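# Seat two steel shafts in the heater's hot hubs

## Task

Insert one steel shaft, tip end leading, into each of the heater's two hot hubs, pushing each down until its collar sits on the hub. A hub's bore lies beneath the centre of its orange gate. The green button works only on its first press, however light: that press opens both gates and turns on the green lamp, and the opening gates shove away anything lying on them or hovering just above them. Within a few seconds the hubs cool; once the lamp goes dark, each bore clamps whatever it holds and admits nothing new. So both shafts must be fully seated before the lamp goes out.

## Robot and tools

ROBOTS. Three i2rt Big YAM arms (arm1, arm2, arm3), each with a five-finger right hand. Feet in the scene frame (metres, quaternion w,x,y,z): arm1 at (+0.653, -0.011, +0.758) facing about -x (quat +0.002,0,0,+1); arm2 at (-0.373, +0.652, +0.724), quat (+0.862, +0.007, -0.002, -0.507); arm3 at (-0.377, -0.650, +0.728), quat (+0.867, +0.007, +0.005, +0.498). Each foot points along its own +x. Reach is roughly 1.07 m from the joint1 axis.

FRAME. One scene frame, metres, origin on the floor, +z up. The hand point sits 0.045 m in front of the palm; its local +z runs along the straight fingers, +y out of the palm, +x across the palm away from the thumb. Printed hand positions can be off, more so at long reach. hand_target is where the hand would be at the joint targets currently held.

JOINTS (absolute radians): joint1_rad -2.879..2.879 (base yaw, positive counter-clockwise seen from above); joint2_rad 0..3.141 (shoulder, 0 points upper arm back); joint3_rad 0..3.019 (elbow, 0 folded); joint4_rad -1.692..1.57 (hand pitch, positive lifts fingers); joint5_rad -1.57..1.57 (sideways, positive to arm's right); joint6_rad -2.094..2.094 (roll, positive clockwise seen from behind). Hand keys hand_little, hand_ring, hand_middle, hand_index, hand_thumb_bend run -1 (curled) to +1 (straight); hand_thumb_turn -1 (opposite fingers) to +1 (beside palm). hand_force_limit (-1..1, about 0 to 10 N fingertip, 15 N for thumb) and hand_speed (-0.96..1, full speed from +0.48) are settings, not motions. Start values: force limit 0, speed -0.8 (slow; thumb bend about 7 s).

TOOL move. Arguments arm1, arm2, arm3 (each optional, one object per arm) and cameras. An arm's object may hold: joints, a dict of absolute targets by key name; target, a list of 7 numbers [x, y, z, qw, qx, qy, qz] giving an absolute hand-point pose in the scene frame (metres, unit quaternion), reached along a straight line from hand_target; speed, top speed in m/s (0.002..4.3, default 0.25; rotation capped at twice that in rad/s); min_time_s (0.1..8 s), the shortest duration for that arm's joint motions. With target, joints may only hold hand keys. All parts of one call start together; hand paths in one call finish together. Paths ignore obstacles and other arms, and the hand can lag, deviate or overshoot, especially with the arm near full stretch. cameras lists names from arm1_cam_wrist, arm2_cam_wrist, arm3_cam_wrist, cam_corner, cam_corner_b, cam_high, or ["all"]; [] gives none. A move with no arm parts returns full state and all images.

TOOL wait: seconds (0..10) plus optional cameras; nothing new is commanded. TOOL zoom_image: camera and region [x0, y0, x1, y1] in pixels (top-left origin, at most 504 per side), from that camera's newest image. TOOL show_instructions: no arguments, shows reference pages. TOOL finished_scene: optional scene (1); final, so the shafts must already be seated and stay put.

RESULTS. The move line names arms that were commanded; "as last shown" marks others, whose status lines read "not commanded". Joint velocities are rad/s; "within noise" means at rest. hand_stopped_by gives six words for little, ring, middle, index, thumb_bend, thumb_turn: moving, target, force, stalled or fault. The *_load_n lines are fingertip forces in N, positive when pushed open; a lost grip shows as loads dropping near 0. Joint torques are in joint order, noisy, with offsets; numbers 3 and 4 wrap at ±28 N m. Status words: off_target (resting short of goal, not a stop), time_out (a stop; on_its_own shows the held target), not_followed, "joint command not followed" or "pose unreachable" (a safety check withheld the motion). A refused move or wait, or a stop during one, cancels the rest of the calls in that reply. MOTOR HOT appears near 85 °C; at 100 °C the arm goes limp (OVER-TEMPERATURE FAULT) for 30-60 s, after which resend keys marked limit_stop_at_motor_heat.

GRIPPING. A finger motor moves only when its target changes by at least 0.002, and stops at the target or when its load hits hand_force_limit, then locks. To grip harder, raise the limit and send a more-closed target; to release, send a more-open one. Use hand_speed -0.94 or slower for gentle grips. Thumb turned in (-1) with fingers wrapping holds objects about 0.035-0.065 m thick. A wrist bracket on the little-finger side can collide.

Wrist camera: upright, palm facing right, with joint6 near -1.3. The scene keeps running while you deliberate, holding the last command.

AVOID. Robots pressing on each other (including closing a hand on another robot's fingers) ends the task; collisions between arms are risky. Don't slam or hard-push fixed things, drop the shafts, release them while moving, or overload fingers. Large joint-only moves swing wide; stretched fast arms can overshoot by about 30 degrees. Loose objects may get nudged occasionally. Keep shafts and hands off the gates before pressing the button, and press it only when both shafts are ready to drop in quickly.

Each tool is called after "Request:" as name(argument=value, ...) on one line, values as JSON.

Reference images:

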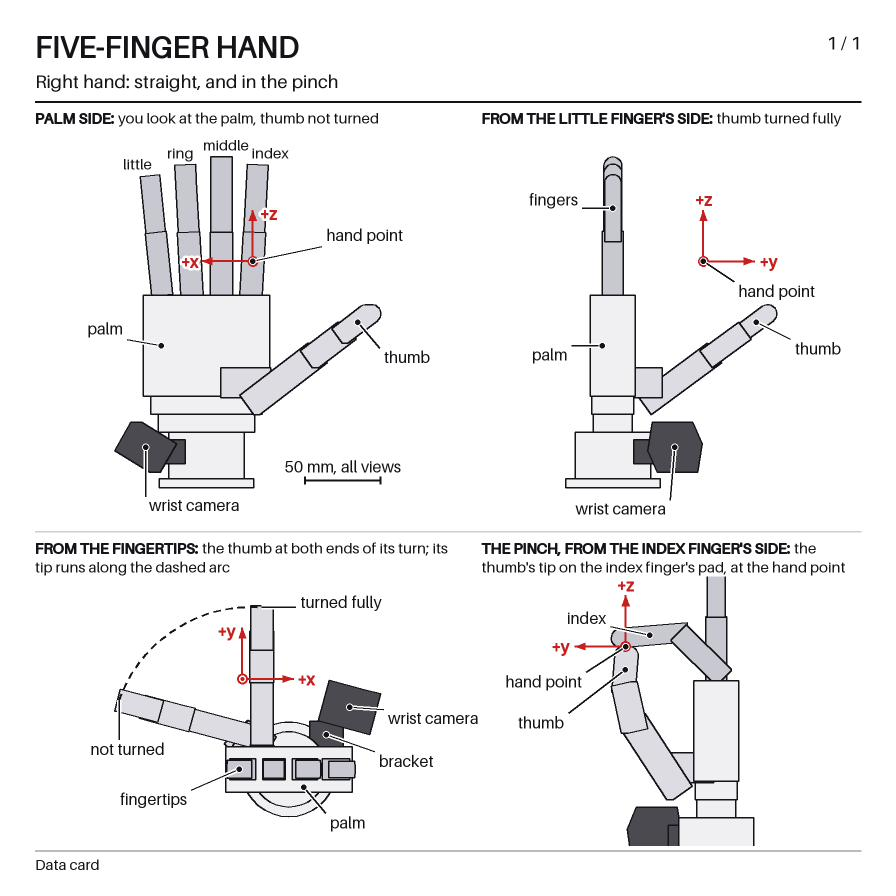

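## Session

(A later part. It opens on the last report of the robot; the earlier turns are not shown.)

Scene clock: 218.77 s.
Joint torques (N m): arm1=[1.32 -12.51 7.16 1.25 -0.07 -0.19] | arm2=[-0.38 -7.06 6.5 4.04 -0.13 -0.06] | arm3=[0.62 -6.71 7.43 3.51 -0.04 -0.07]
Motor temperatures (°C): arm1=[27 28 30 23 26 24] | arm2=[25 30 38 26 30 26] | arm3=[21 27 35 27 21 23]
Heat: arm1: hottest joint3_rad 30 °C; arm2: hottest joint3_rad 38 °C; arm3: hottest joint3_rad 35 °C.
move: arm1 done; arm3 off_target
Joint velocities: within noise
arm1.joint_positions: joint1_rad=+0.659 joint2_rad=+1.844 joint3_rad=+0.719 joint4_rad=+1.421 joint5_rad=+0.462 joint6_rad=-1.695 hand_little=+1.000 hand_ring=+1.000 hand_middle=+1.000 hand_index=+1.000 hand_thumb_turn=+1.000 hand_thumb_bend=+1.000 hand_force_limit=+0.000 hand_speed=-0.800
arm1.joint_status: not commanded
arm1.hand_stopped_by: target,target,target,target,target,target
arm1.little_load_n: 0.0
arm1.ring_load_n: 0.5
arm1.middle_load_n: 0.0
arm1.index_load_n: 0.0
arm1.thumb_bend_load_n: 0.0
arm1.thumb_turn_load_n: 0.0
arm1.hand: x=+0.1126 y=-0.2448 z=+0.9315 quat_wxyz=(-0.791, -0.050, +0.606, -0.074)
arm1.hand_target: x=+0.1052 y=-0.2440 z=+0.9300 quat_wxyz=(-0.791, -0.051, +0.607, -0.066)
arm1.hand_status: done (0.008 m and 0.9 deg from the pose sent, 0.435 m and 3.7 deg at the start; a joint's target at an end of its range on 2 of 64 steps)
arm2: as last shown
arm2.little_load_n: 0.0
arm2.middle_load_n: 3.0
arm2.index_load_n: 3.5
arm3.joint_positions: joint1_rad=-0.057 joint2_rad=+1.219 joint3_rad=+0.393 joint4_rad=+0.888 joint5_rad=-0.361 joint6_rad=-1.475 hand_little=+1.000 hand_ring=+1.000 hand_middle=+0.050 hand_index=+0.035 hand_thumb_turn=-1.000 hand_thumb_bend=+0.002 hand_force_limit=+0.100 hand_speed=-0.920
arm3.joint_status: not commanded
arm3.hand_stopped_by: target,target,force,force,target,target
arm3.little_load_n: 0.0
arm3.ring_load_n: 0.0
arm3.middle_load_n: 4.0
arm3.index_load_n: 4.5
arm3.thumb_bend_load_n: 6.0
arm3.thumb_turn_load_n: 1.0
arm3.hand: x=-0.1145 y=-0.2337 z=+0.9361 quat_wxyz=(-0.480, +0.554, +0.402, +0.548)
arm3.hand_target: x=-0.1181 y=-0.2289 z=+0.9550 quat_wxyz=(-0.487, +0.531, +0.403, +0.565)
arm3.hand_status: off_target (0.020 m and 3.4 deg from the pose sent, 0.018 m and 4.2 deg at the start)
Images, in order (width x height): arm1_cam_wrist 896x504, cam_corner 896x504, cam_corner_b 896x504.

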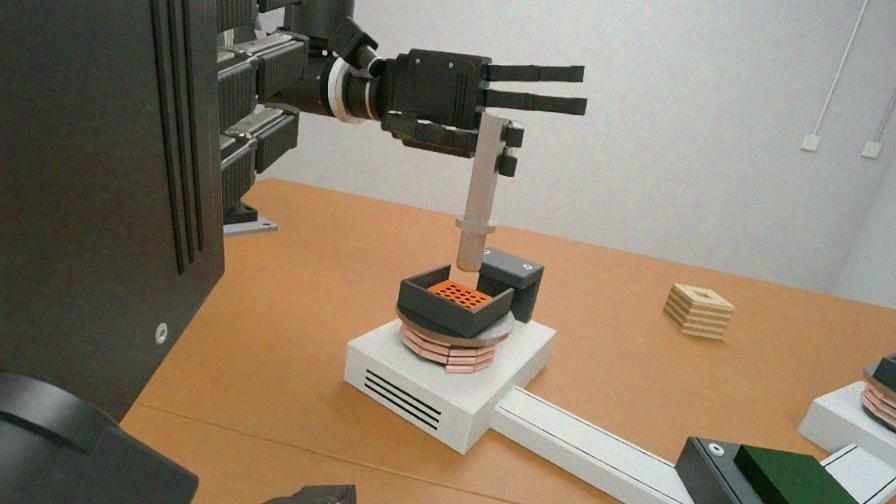

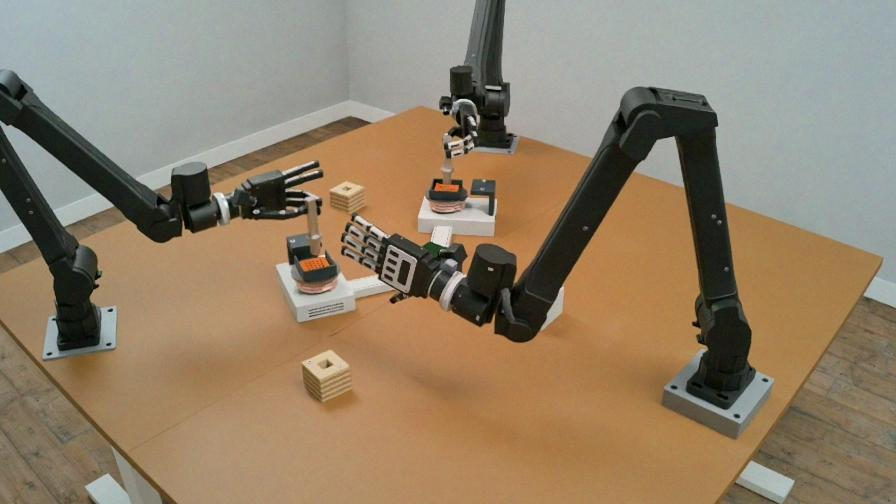

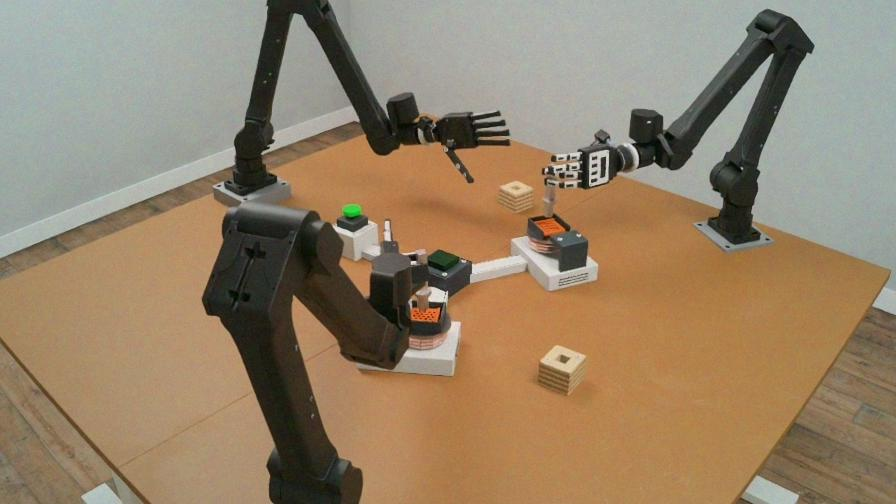

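Request:
move(arm3={"target": [-0.1217, -0.2272, 1.000, -0.4743, 0.5217, 0.4150, 0.5753], "speed": 0.12})

Request:
move(arm3={"target": [-0.1217, -0.2272, 0.950, -0.4743, 0.5217, 0.4150, 0.5753], "speed": 0.08}, cameras=["arm1_cam_wrist", "cam_corner", "cam_corner_b"])

Request:
zoom_image(camera="arm1_cam_wrist", region=[400, 210, 500, 330])

Request:
zoom_image(camera="cam_corner", region=[280, 200, 350, 280])

Request:
zoom_image(camera="cam_corner_b", region=[525, 185, 575, 245])

Scene clock: 221.53 s.
Joint torques (N m): arm1=[1.32 -12.63 7.2 1.26 -0.07 -0.18] | arm2=[-0.62 -6.65 6.67 3.99 -0.11 -0.08] | arm3=[0.62 -7.18 11.77 2.3 0.08 -0.2]
Motor temperatures (°C): arm1=[27 29 30 23 26 24] | arm2=[25 30 38 26 30 26] | arm3=[21 27 35 27 21 23]
Heat: arm1: hottest joint3_rad 30 °C; arm2: hottest joint3_rad 38 °C; arm3: hottest joint3_rad 35 °C.
move: arm3 off_target
Joint velocities: within noise
arm1, arm2: as last shown
arm1.ring_load_n: 0.0
arm3.joint_positions: joint1_rad=-0.037 joint2_rad=+1.090 joint3_rad=+0.393 joint4_rad=+0.722 joint5_rad=-0.342 joint6_rad=-1.503 hand_little=+1.000 hand_ring=+1.000 hand_middle=+0.050 hand_index=+0.035 hand_thumb_turn=-1.000 hand_thumb_bend=+0.002 hand_force_limit=+0.100 hand_speed=-0.920
arm3.joint_status: not commanded
arm3.hand_stopped_by: target,target,force,force,target,target
arm3.little_load_n: 0.0
arm3.ring_load_n: 0.0
arm3.middle_load_n: 4.0
arm3.index_load_n: 4.5
arm3.thumb_bend_load_n: 6.0
arm3.thumb_turn_load_n: 1.5
arm3.hand: x=-0.1263 y=-0.2437 z=+0.9518 quat_wxyz=(-0.468, +0.561, +0.414, +0.543)
arm3.hand_target: x=-0.1235 y=-0.2303 z=+1.0001 quat_wxyz=(-0.474, +0.522, +0.414, +0.575)
arm3.hand_status: off_target (0.051 m and 5.8 deg from the pose sent, 0.065 m and 5.1 deg at the start)
pictures: none

Scene clock: 222.83 s.
Joint torques (N m): arm1=[1.38 -12.63 7.2 1.25 -0.08 -0.18] | arm2=[-0.15 -6.77 6.52 3.92 -0.09 -0.1] | arm3=[0.56 -7.12 7.35 3.38 -0.11 -0.21]
Motor temperatures (°C): arm1=[27 29 30 23 26 24] | arm2=[25 30 38 26 30 26] | arm3=[21 27 35 27 21 23]
Heat: arm1: hottest joint3_rad 30 °C; arm2: hottest joint3_rad 38 °C; arm3: hottest joint3_rad 35 °C.
move: arm3 off_target
Joint velocities: within noise
arm1, arm2: as last shown
arm2.middle_load_n: 2.5
arm2.thumb_turn_load_n: 0.0
arm3.joint_positions: joint1_rad=-0.037 joint2_rad=+1.248 joint3_rad=+0.378 joint4_rad=+0.922 joint5_rad=-0.341 joint6_rad=-1.505 hand_little=+1.000 hand_ring=+1.000 hand_middle=+0.050 hand_index=+0.035 hand_thumb_turn=-1.000 hand_thumb_bend=+0.002 hand_force_limit=+0.100 hand_speed=-0.920
arm3.joint_status: not commanded
arm3.hand_stopped_by: target,target,force,force,target,target
arm3.little_load_n: 0.0
arm3.ring_load_n: 0.0
arm3.middle_load_n: 4.0
arm3.index_load_n: 4.5
arm3.thumb_bend_load_n: 6.0
arm3.thumb_turn_load_n: 1.0
arm3.hand: x=-0.1195 y=-0.2323 z=+0.9262 quat_wxyz=(-0.471, +0.551, +0.411, +0.552)
arm3.hand_target: x=-0.1219 y=-0.2277 z=+0.9497 quat_wxyz=(-0.474, +0.522, +0.415, +0.575)
arm3.hand_status: off_target (0.024 m and 4.3 deg from the pose sent, 0.017 m and 5.9 deg at the start)
Images, in order (width x height): arm1_cam_wrist 896x504, cam_corner 896x504, cam_corner_b 896x504.

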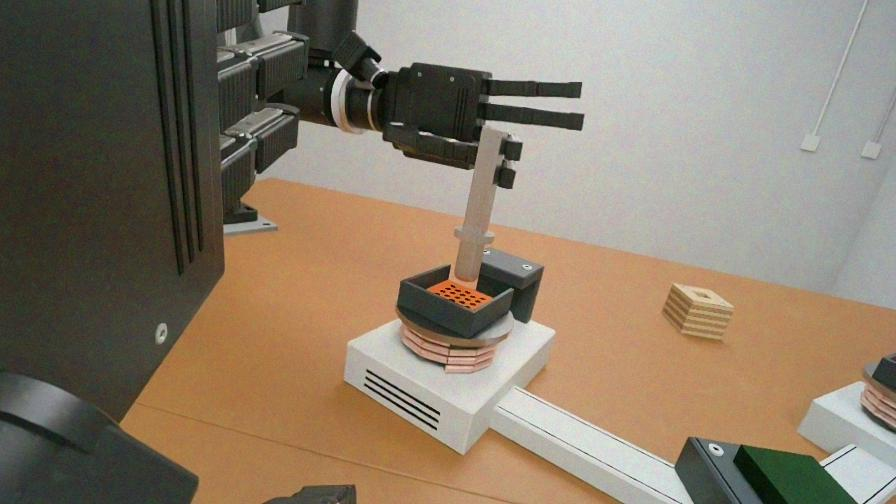

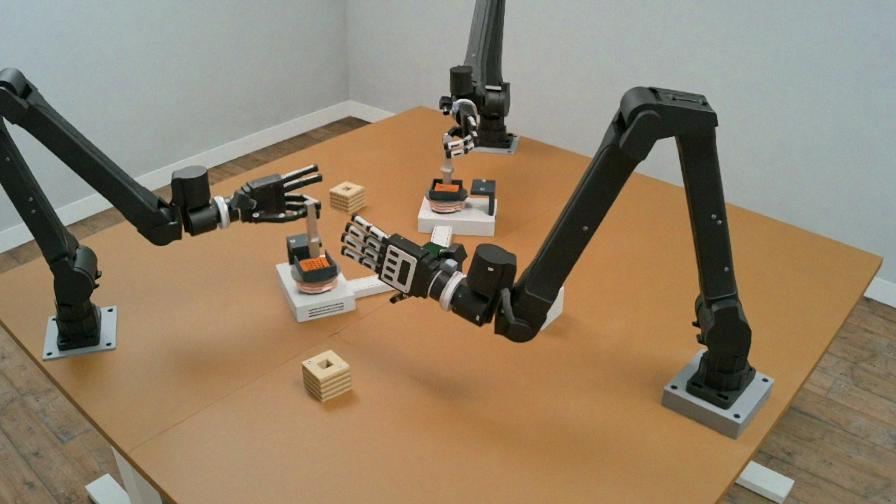

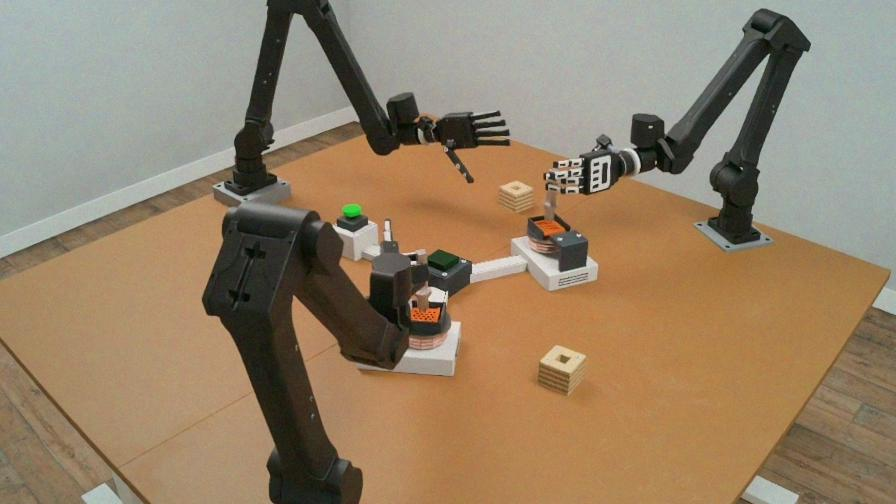

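Scaled by 4.200 from the camera's image (finer frame: 1280x720).

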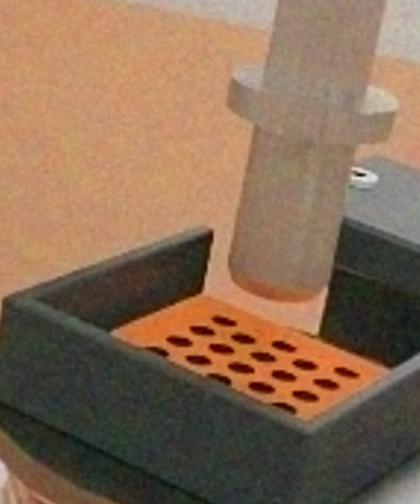

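Scaled by 6.300 from the camera's image (finer frame: 1280x720).

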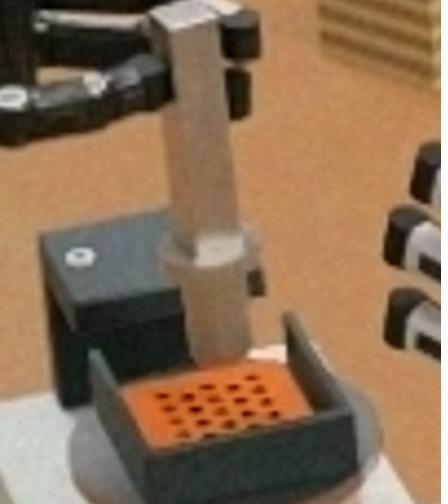

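Scaled by 8.400 from the camera's image (finer frame: 1280x720).

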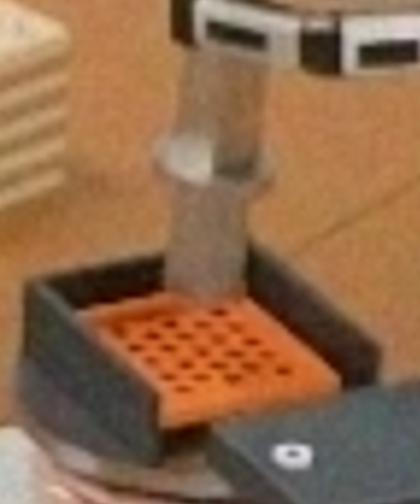

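Request:
move(arm3={"target": [-0.1224, -0.2289, 1.000, -0.4743, 0.5217, 0.4150, 0.5753], "speed": 0.12}, arm2={"target": [-0.1567, 0.1822, 0.985, 0.2791, 0.6250, -0.2615, 0.6805], "speed": 0.12})

Request:
move(arm3={"target": [-0.1224, -0.2289, 0.950, -0.4743, 0.5217, 0.4150, 0.5753], "speed": 0.08}, arm2={"target": [-0.1567, 0.1826, 0.940, 0.2791, 0.6250, -0.2615, 0.6805], "speed": 0.08}, cameras=["arm1_cam_wrist", "cam_corner", "cam_corner_b"])

Request:
zoom_image(camera="arm1_cam_wrist", region=[400, 210, 500, 330])

Request:
zoom_image(camera="cam_corner", region=[280, 200, 350, 280])

Request:
zoom_image(camera="cam_corner_b", region=[525, 185, 575, 245])

Request:
zoom_image(camera="cam_corner", region=[430, 150, 480, 210])

Request:
zoom_image(camera="cam_corner_b", region=[390, 270, 460, 350])

Scene clock: 224.87 s.
Joint torques (N m): arm1=[1.32 -12.63 7.2 1.25 -0.07 -0.18] | arm2=[-0.21 -6.18 11.32 2.36 -0.09 -0.09] | arm3=[0.79 -6.48 12.42 2.52 -0.06 -0.2]
Motor temperatures (°C): arm1=[27 29 30 23 26 24] | arm2=[25 30 38 26 30 26] | arm3=[21 27 35 26 21 23]
Heat: arm1: hottest joint3_rad 30 °C; arm2: hottest joint3_rad 38 °C; arm3: hottest joint3_rad 35 °C.
move: arm2 off_target; arm3 off_target
Joint velocities: within noise
arm1: as last shown
arm2.joint_positions: joint1_rad=-0.090 joint2_rad=+1.175 joint3_rad=+0.431 joint4_rad=+0.734 joint5_rad=-0.373 joint6_rad=-1.541 hand_little=+1.000 hand_ring=+1.000 hand_middle=+0.027 hand_index=+0.027 hand_thumb_turn=-1.000 hand_thumb_bend=+0.002 hand_force_limit=+0.100 hand_speed=-0.920
arm2.joint_status: not commanded
arm2.hand_stopped_by: target,target,force,force,target,target
arm2.little_load_n: 0.0
arm2.ring_load_n: 0.0
arm2.middle_load_n: 3.0
arm2.index_load_n: 4.0
arm2.thumb_bend_load_n: 3.5
arm2.thumb_turn_load_n: 0.5
arm2.hand: x=-0.1602 y=+0.2030 z=+0.9338 quat_wxyz=(+0.252, +0.650, -0.286, +0.657)
arm2.hand_target: x=-0.1584 y=+0.1860 z=+0.9851 quat_wxyz=(+0.279, +0.625, -0.261, +0.680)
arm2.hand_status: off_target (0.055 m and 5.7 deg from the pose sent, 0.077 m and 4.5 deg at the start)
arm3.joint_positions: joint1_rad=-0.037 joint2_rad=+1.078 joint3_rad=+0.378 joint4_rad=+0.718 joint5_rad=-0.341 joint6_rad=-1.505 hand_little=+1.000 hand_ring=+1.000 hand_middle=+0.050 hand_index=+0.035 hand_thumb_turn=-1.000 hand_thumb_bend=+0.002 hand_force_limit=+0.100 hand_speed=-0.920
arm3.joint_status: not commanded
arm3.hand_stopped_by: target,target,force,force,target,target
arm3.little_load_n: 0.0
arm3.ring_load_n: 0.0
arm3.middle_load_n: 4.0
arm3.index_load_n: 4.0
arm3.thumb_bend_load_n: 6.0
arm3.thumb_turn_load_n: 1.5
arm3.hand: x=-0.1291 y=-0.2482 z=+0.9475 quat_wxyz=(-0.467, +0.563, +0.415, +0.541)
arm3.hand_target: x=-0.1246 y=-0.2328 z=+1.0000 quat_wxyz=(-0.474, +0.522, +0.414, +0.575)
arm3.hand_status: off_target (0.056 m and 6.2 deg from the pose sent, 0.074 m and 4.3 deg at the start)
pictures: none

Scene clock: 226.13 s.
Joint torques (N m): arm1=[1.32 -12.63 7.19 1.26 -0.07 -0.18] | arm2=[-0.32 -6.24 6.89 3.86 -0.12 -0.08] | arm3=[1.03 -7.06 6.89 3.56 -0.08 -0.23]
Motor temperatures (°C): arm1=[27 29 30 23 26 24] | arm2=[25 30 38 26 30 26] | arm3=[21 27 35 27 21 23]
Heat: arm1: hottest joint3_rad 30 °C; arm2: hottest joint3_rad 38 °C; arm3: hottest joint3_rad 35 °C.
move: arm2 off_target; arm3 off_target
Joint velocities: within noise
arm1: as last shown
arm2.joint_positions: joint1_rad=-0.091 joint2_rad=+1.310 joint3_rad=+0.431 joint4_rad=+0.888 joint5_rad=-0.373 joint6_rad=-1.541 hand_little=+1.000 hand_ring=+1.000 hand_middle=+0.027 hand_index=+0.027 hand_thumb_turn=-1.000 hand_thumb_bend=+0.002 hand_force_limit=+0.100 hand_speed=-0.920
arm2.joint_status: not commanded
arm2.hand_stopped_by: target,target,force,force,target,target
arm2.little_load_n: 0.0
arm2.ring_load_n: 0.0
arm2.middle_load_n: 2.5
arm2.index_load_n: 4.0
arm2.thumb_bend_load_n: 3.5
arm2.thumb_turn_load_n: 0.5
arm2.hand: x=-0.1544 y=+0.1897 z=+0.9112 quat_wxyz=(+0.256, +0.645, -0.281, +0.662)
arm2.hand_target: x=-0.1570 y=+0.1834 z=+0.9399 quat_wxyz=(+0.279, +0.625, -0.262, +0.680)
arm2.hand_status: off_target (0.030 m and 4.6 deg from the pose sent, 0.022 m and 5.7 deg at the start)
arm3.joint_positions: joint1_rad=-0.037 joint2_rad=+1.241 joint3_rad=+0.378 joint4_rad=+0.920 joint5_rad=-0.343 joint6_rad=-1.505 hand_little=+1.000 hand_ring=+1.000 hand_middle=+0.050 hand_index=+0.035 hand_thumb_turn=-1.000 hand_thumb_bend=+0.002 hand_force_limit=+0.100 hand_speed=-0.920
arm3.joint_status: not commanded
arm3.hand_stopped_by: target,target,force,force,target,target
arm3.little_load_n: -0.5
arm3.ring_load_n: 0.0
arm3.middle_load_n: 4.0
arm3.index_load_n: 4.0
arm3.thumb_bend_load_n: 6.5
arm3.thumb_turn_load_n: 1.5
arm3.hand: x=-0.1199 y=-0.2326 z=+0.9287 quat_wxyz=(-0.472, +0.549, +0.411, +0.554)
arm3.hand_target: x=-0.1225 y=-0.2293 z=+0.9497 quat_wxyz=(-0.474, +0.522, +0.415, +0.575)
arm3.hand_status: off_target (0.022 m and 4.1 deg from the pose sent, 0.020 m and 6.2 deg at the start)
Images, in order (width x height): arm1_cam_wrist 896x504, cam_corner 896x504, cam_corner_b 896x504.

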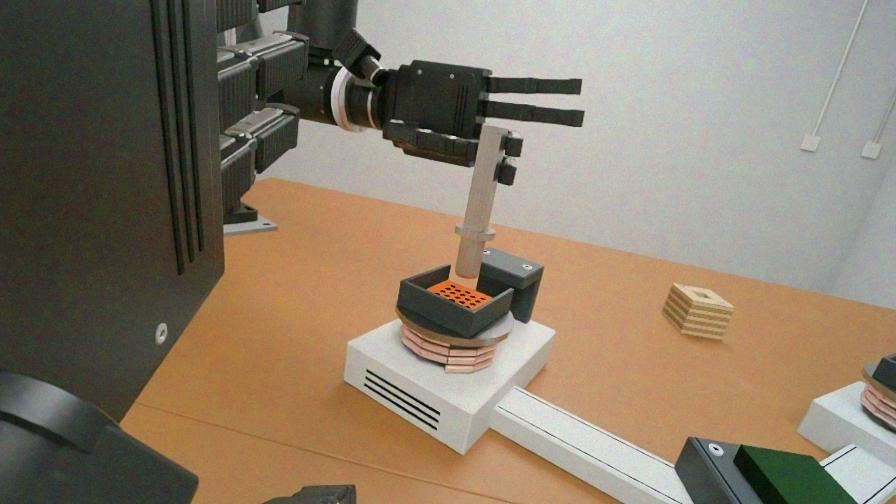

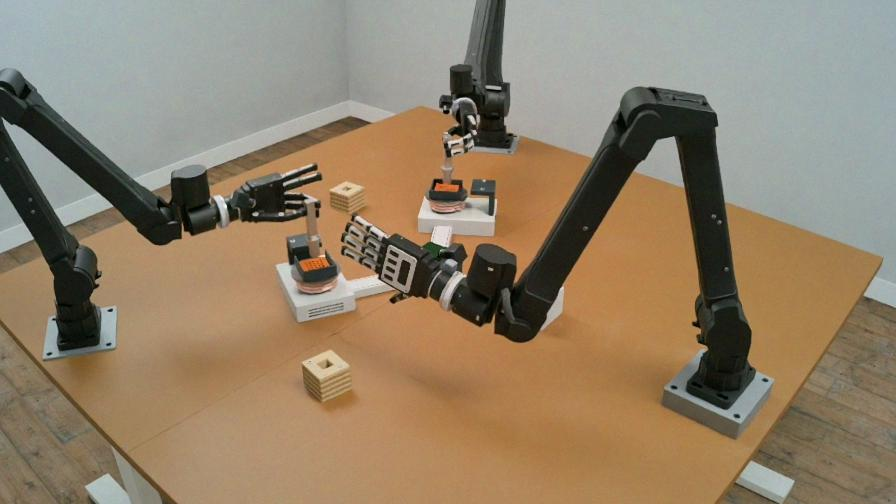

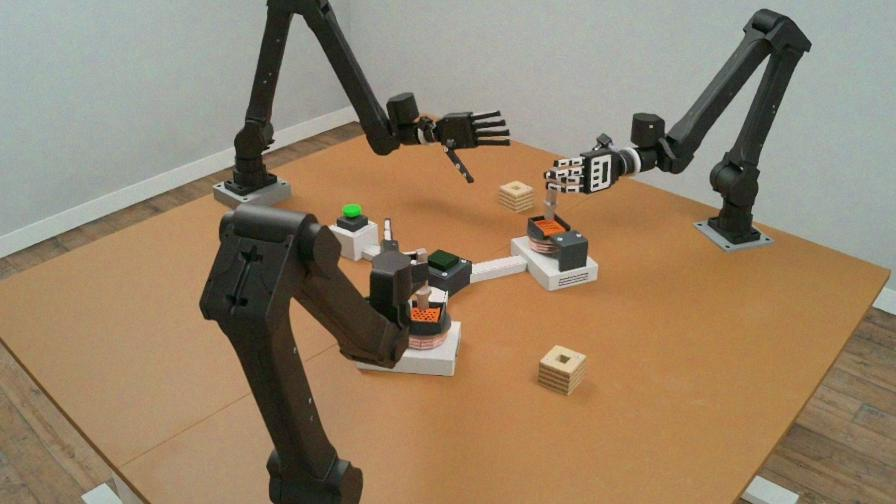

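Scaled by 4.200 from the camera's image (finer frame: 1280x720).

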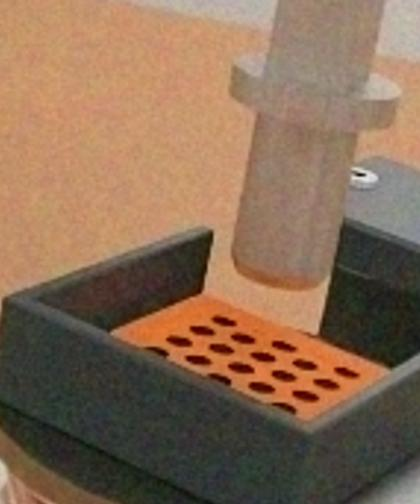

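Scaled by 6.300 from the camera's image (finer frame: 1280x720).

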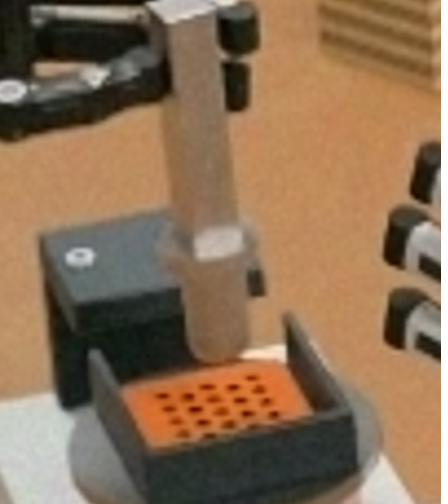

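Scaled by 8.400 from the camera's image (finer frame: 1280x720).

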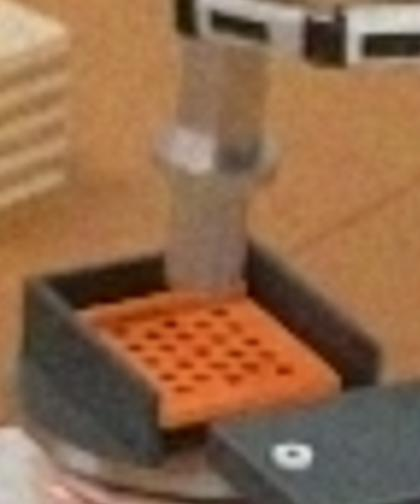

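Scaled by 8.400 from the camera's image (finer frame: 1280x720).

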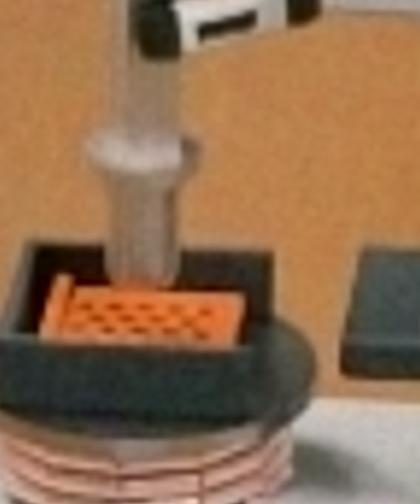

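Scaled by 6.300 from the camera's image (finer frame: 1280x720).

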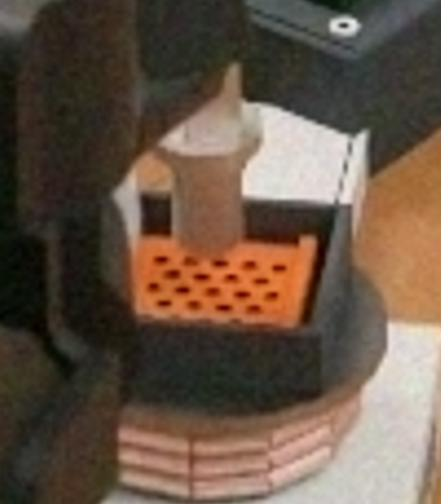

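Request:
move(arm3={"target": [-0.1226, -0.2313, 1.000, -0.4743, 0.5217, 0.4150, 0.5753], "speed": 0.12})

Request:
move(arm3={"target": [-0.1226, -0.2313, 0.949, -0.4743, 0.5217, 0.4150, 0.5753], "speed": 0.08}, cameras=["arm1_cam_wrist", "cam_corner", "cam_corner_b"])

Request:
zoom_image(camera="arm1_cam_wrist", region=[400, 210, 500, 330])

Request:
zoom_image(camera="cam_corner", region=[280, 200, 350, 280])

Request:
zoom_image(camera="cam_corner_b", region=[525, 185, 575, 245])

Request:
move(arm1={"target": [0.060, 0.186, 0.930, -0.8310, -0.0457, 0.5500, -0.0690], "speed": 0.3}, cameras=["arm1_cam_wrist", "cam_corner", "cam_corner_b"])

Request:
zoom_image(camera="arm1_cam_wrist", region=[400, 210, 500, 330])

Scene clock: 228.23 s.
Joint torques (N m): arm1=[1.38 -12.63 7.19 1.26 -0.08 -0.18] | arm2=[-0.09 -6.07 6.79 3.79 -0.11 -0.08] | arm3=[1.32 -6.77 12.29 2.3 -0.05 -0.16]
Motor temperatures (°C): arm1=[27 29 30 23 26 24] | arm2=[25 30 37 26 30 26] | arm3=[21 27 35 26 21 23]
Heat: arm1: hottest joint3_rad 30 °C; arm2: hottest joint3_rad 37 °C; arm3: hottest joint3_rad 35 °C.
move: arm3 off_target
Joint velocities: within noise
arm1, arm2: as last shown
arm2.index_load_n: 3.5
arm3.joint_positions: joint1_rad=-0.037 joint2_rad=+1.072 joint3_rad=+0.378 joint4_rad=+0.715 joint5_rad=-0.343 joint6_rad=-1.506 hand_little=+1.000 hand_ring=+1.000 hand_middle=+0.050 hand_index=+0.035 hand_thumb_turn=-1.000 hand_thumb_bend=+0.002 hand_force_limit=+0.100 hand_speed=-0.920
arm3.joint_status: not commanded
arm3.hand_stopped_by: target,target,force,force,target,target
arm3.little_load_n: 0.0
arm3.ring_load_n: 0.0
arm3.middle_load_n: 4.0
arm3.index_load_n: 4.0
arm3.thumb_bend_load_n: 6.0
arm3.thumb_turn_load_n: 1.5
arm3.hand: x=-0.1297 y=-0.2485 z=+0.9496 quat_wxyz=(-0.468, +0.561, +0.416, +0.542)
arm3.hand_target: x=-0.1246 y=-0.2348 z=+1.0000 quat_wxyz=(-0.474, +0.522, +0.414, +0.576)
arm3.hand_status: off_target (0.054 m and 6.0 deg from the pose sent, 0.071 m and 4.0 deg at the start)
pictures: none

Scene clock: 229.57 s.
Joint torques (N m): arm1=[1.32 -12.69 7.21 1.26 -0.08 -0.17] | arm2=[-0.09 -7 6.93 4 -0.11 -0.09] | arm3=[0.03 -6.89 7.16 3.49 -0.06 -0.15]
Motor temperatures (°C): arm1=[27 29 30 23 26 24] | arm2=[25 30 37 26 30 26] | arm3=[21 27 34 26 21 23]
Heat: arm1: hottest joint3_rad 30 °C; arm2: hottest joint3_rad 37 °C; arm3: hottest joint3_rad 34 °C.
move: arm3 off_target
Joint velocities: within noise
arm1, arm2: as last shown
arm2.index_load_n: 4.0
arm3.joint_positions: joint1_rad=-0.037 joint2_rad=+1.238 joint3_rad=+0.368 joint4_rad=+0.923 joint5_rad=-0.346 joint6_rad=-1.506 hand_little=+1.000 hand_ring=+1.000 hand_middle=+0.050 hand_index=+0.035 hand_thumb_turn=-1.000 hand_thumb_bend=+0.002 hand_force_limit=+0.100 hand_speed=-0.920
arm3.joint_status: not commanded
arm3.hand_stopped_by: target,target,force,force,target,target
arm3.little_load_n: 0.0
arm3.ring_load_n: 0.0
arm3.middle_load_n: 4.0
arm3.index_load_n: 4.5
arm3.thumb_bend_load_n: 6.0
arm3.thumb_turn_load_n: 1.0
arm3.hand: x=-0.1223 y=-0.2350 z=+0.9261 quat_wxyz=(-0.472, +0.550, +0.413, +0.552)
arm3.hand_target: x=-0.1227 y=-0.2317 z=+0.9489 quat_wxyz=(-0.474, +0.522, +0.415, +0.575)
arm3.hand_status: off_target (0.023 m and 4.2 deg from the pose sent, 0.019 m and 6.0 deg at the start)
Images, in order (width x height): arm1_cam_wrist 896x504, cam_corner 896x504, cam_corner_b 896x504.

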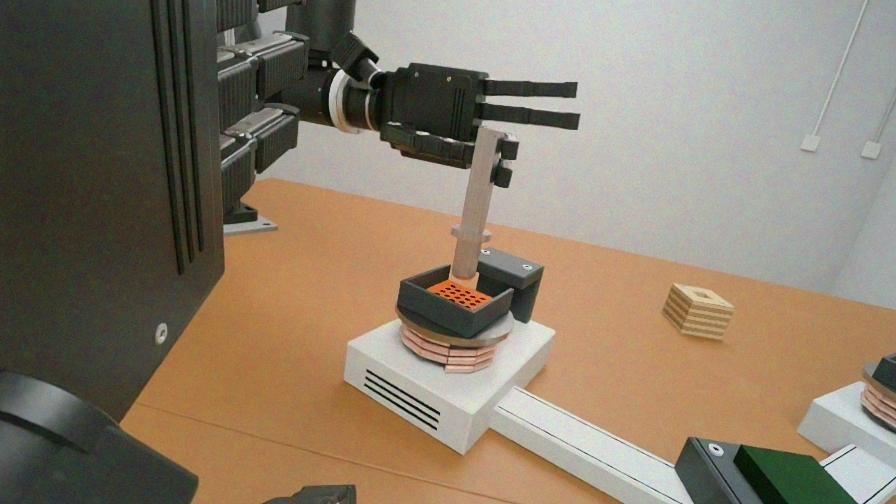

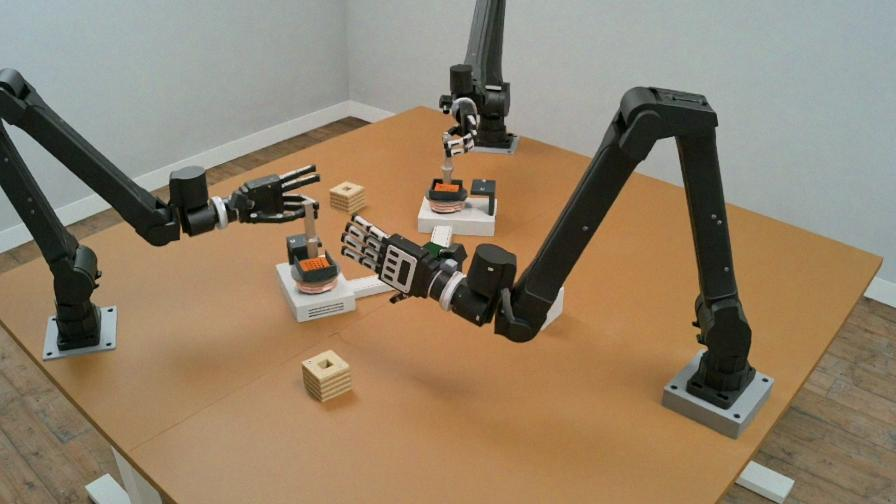

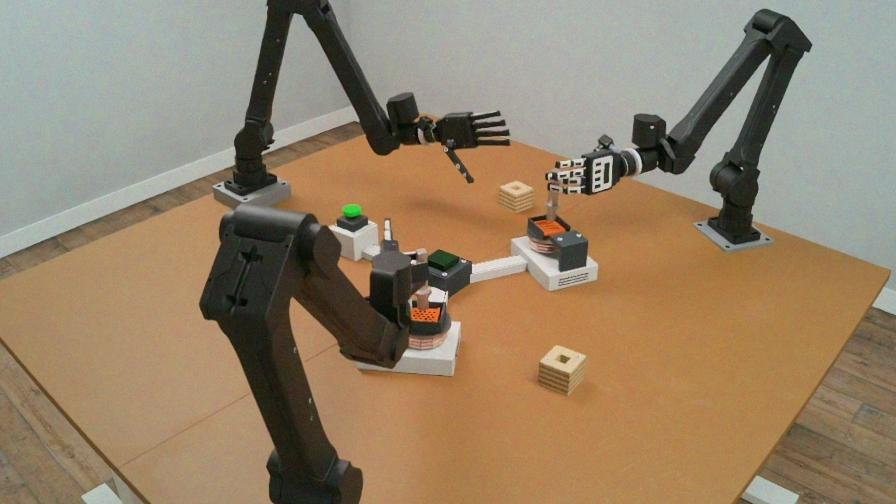

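Scaled by 4.200 from the camera's image (finer frame: 1280x720).

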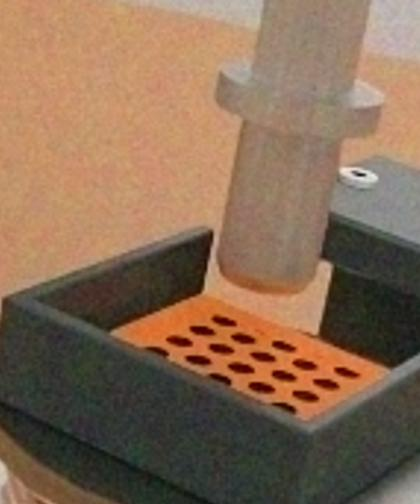

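Scaled by 6.300 from the camera's image (finer frame: 1280x720).

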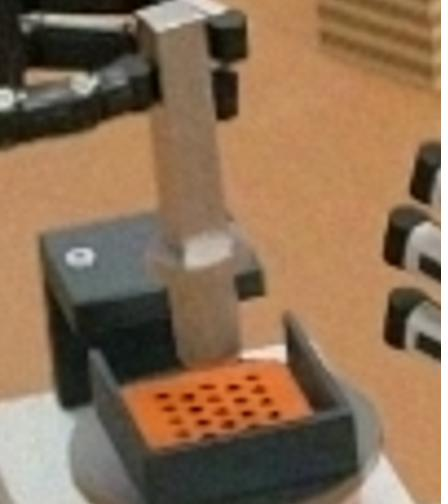

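Scaled by 8.400 from the camera's image (finer frame: 1280x720).

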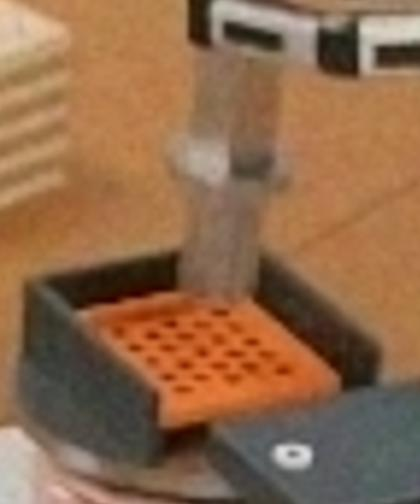

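Scene clock: 231.80 s.
Joint torques (N m): arm1=[2.61 -13.16 6.56 2.39 0.02 0] | arm2=[0.26 -6.71 6.98 3.89 -0.12 -0.06] | arm3=[-0.03 -7.24 7.16 3.36 -0.05 -0.16]
Motor temperatures (°C): arm1=[27 29 30 23 26 24] | arm2=[25 30 37 26 30 26] | arm3=[21 27 34 27 21 23]
Heat: arm1: hottest joint3_rad 30 °C; arm2: hottest joint3_rad 37 °C; arm3: hottest joint3_rad 34 °C.
move: arm1 off_target
Joint velocities: within noise
arm1.joint_positions: joint1_rad=-0.406 joint2_rad=+1.910 joint3_rad=+0.713 joint4_rad=+1.566 joint5_rad=-0.517 joint6_rad=-1.366 hand_little=+1.000 hand_ring=+1.000 hand_middle=+1.000 hand_index=+1.000 hand_thumb_turn=+1.000 hand_thumb_bend=+1.000 hand_force_limit=+0.000 hand_speed=-0.800
arm1.joint_status: not commanded
arm1.hand_stopped_by: target,target,target,target,target,target
arm1.little_load_n: 0.0
arm1.ring_load_n: 0.0
arm1.middle_load_n: 0.0
arm1.index_load_n: 0.0
arm1.thumb_bend_load_n: 0.0
arm1.thumb_turn_load_n: 0.0
arm1.hand: x=+0.0666 y=+0.1893 z=+0.9248 quat_wxyz=(-0.808, -0.036, +0.584, -0.062)
arm1.hand_target: x=+0.0600 y=+0.1860 z=+0.9304 quat_wxyz=(-0.814, -0.041, +0.575, -0.066)
arm1.hand_status: off_target (0.009 m and 4.9 deg from the pose sent, 0.434 m and 7.9 deg at the start; a joint's target at an end of its range on 46 of 67 steps)
arm2, arm3: as last shown
arm3.thumb_bend_load_n: 6.5
arm3.thumb_turn_load_n: 1.5
Images, in order (width x height): arm1_cam_wrist 896x504, cam_corner 896x504, cam_corner_b 896x504.

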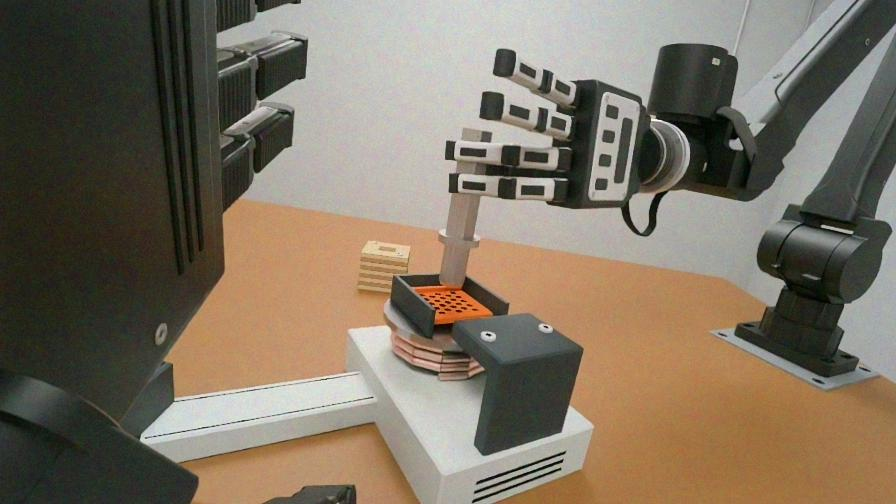

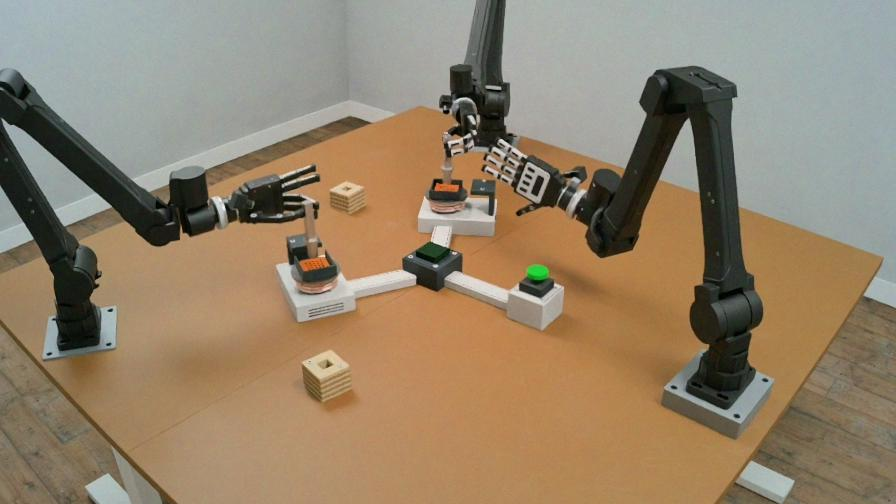

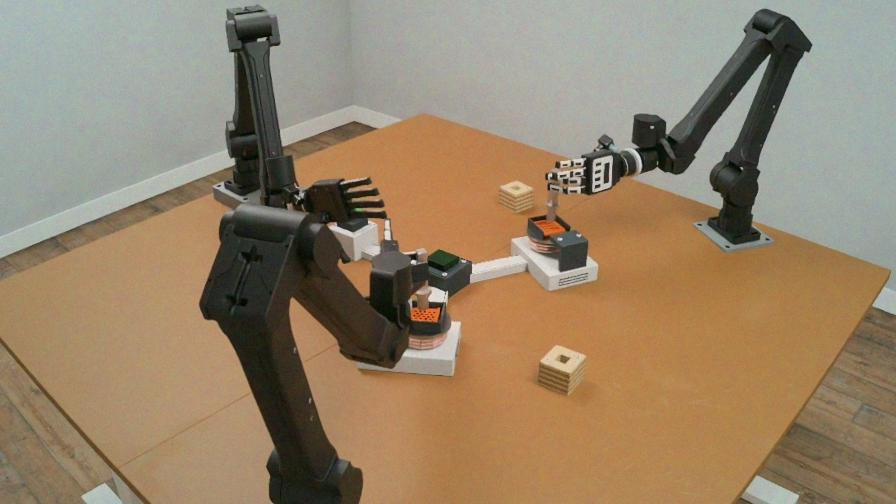

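Scaled by 4.200 from the camera's image (finer frame: 1280x720).

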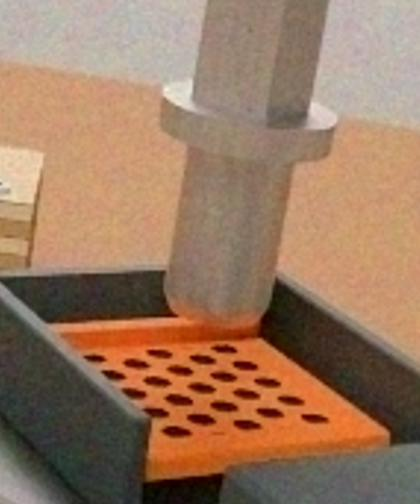

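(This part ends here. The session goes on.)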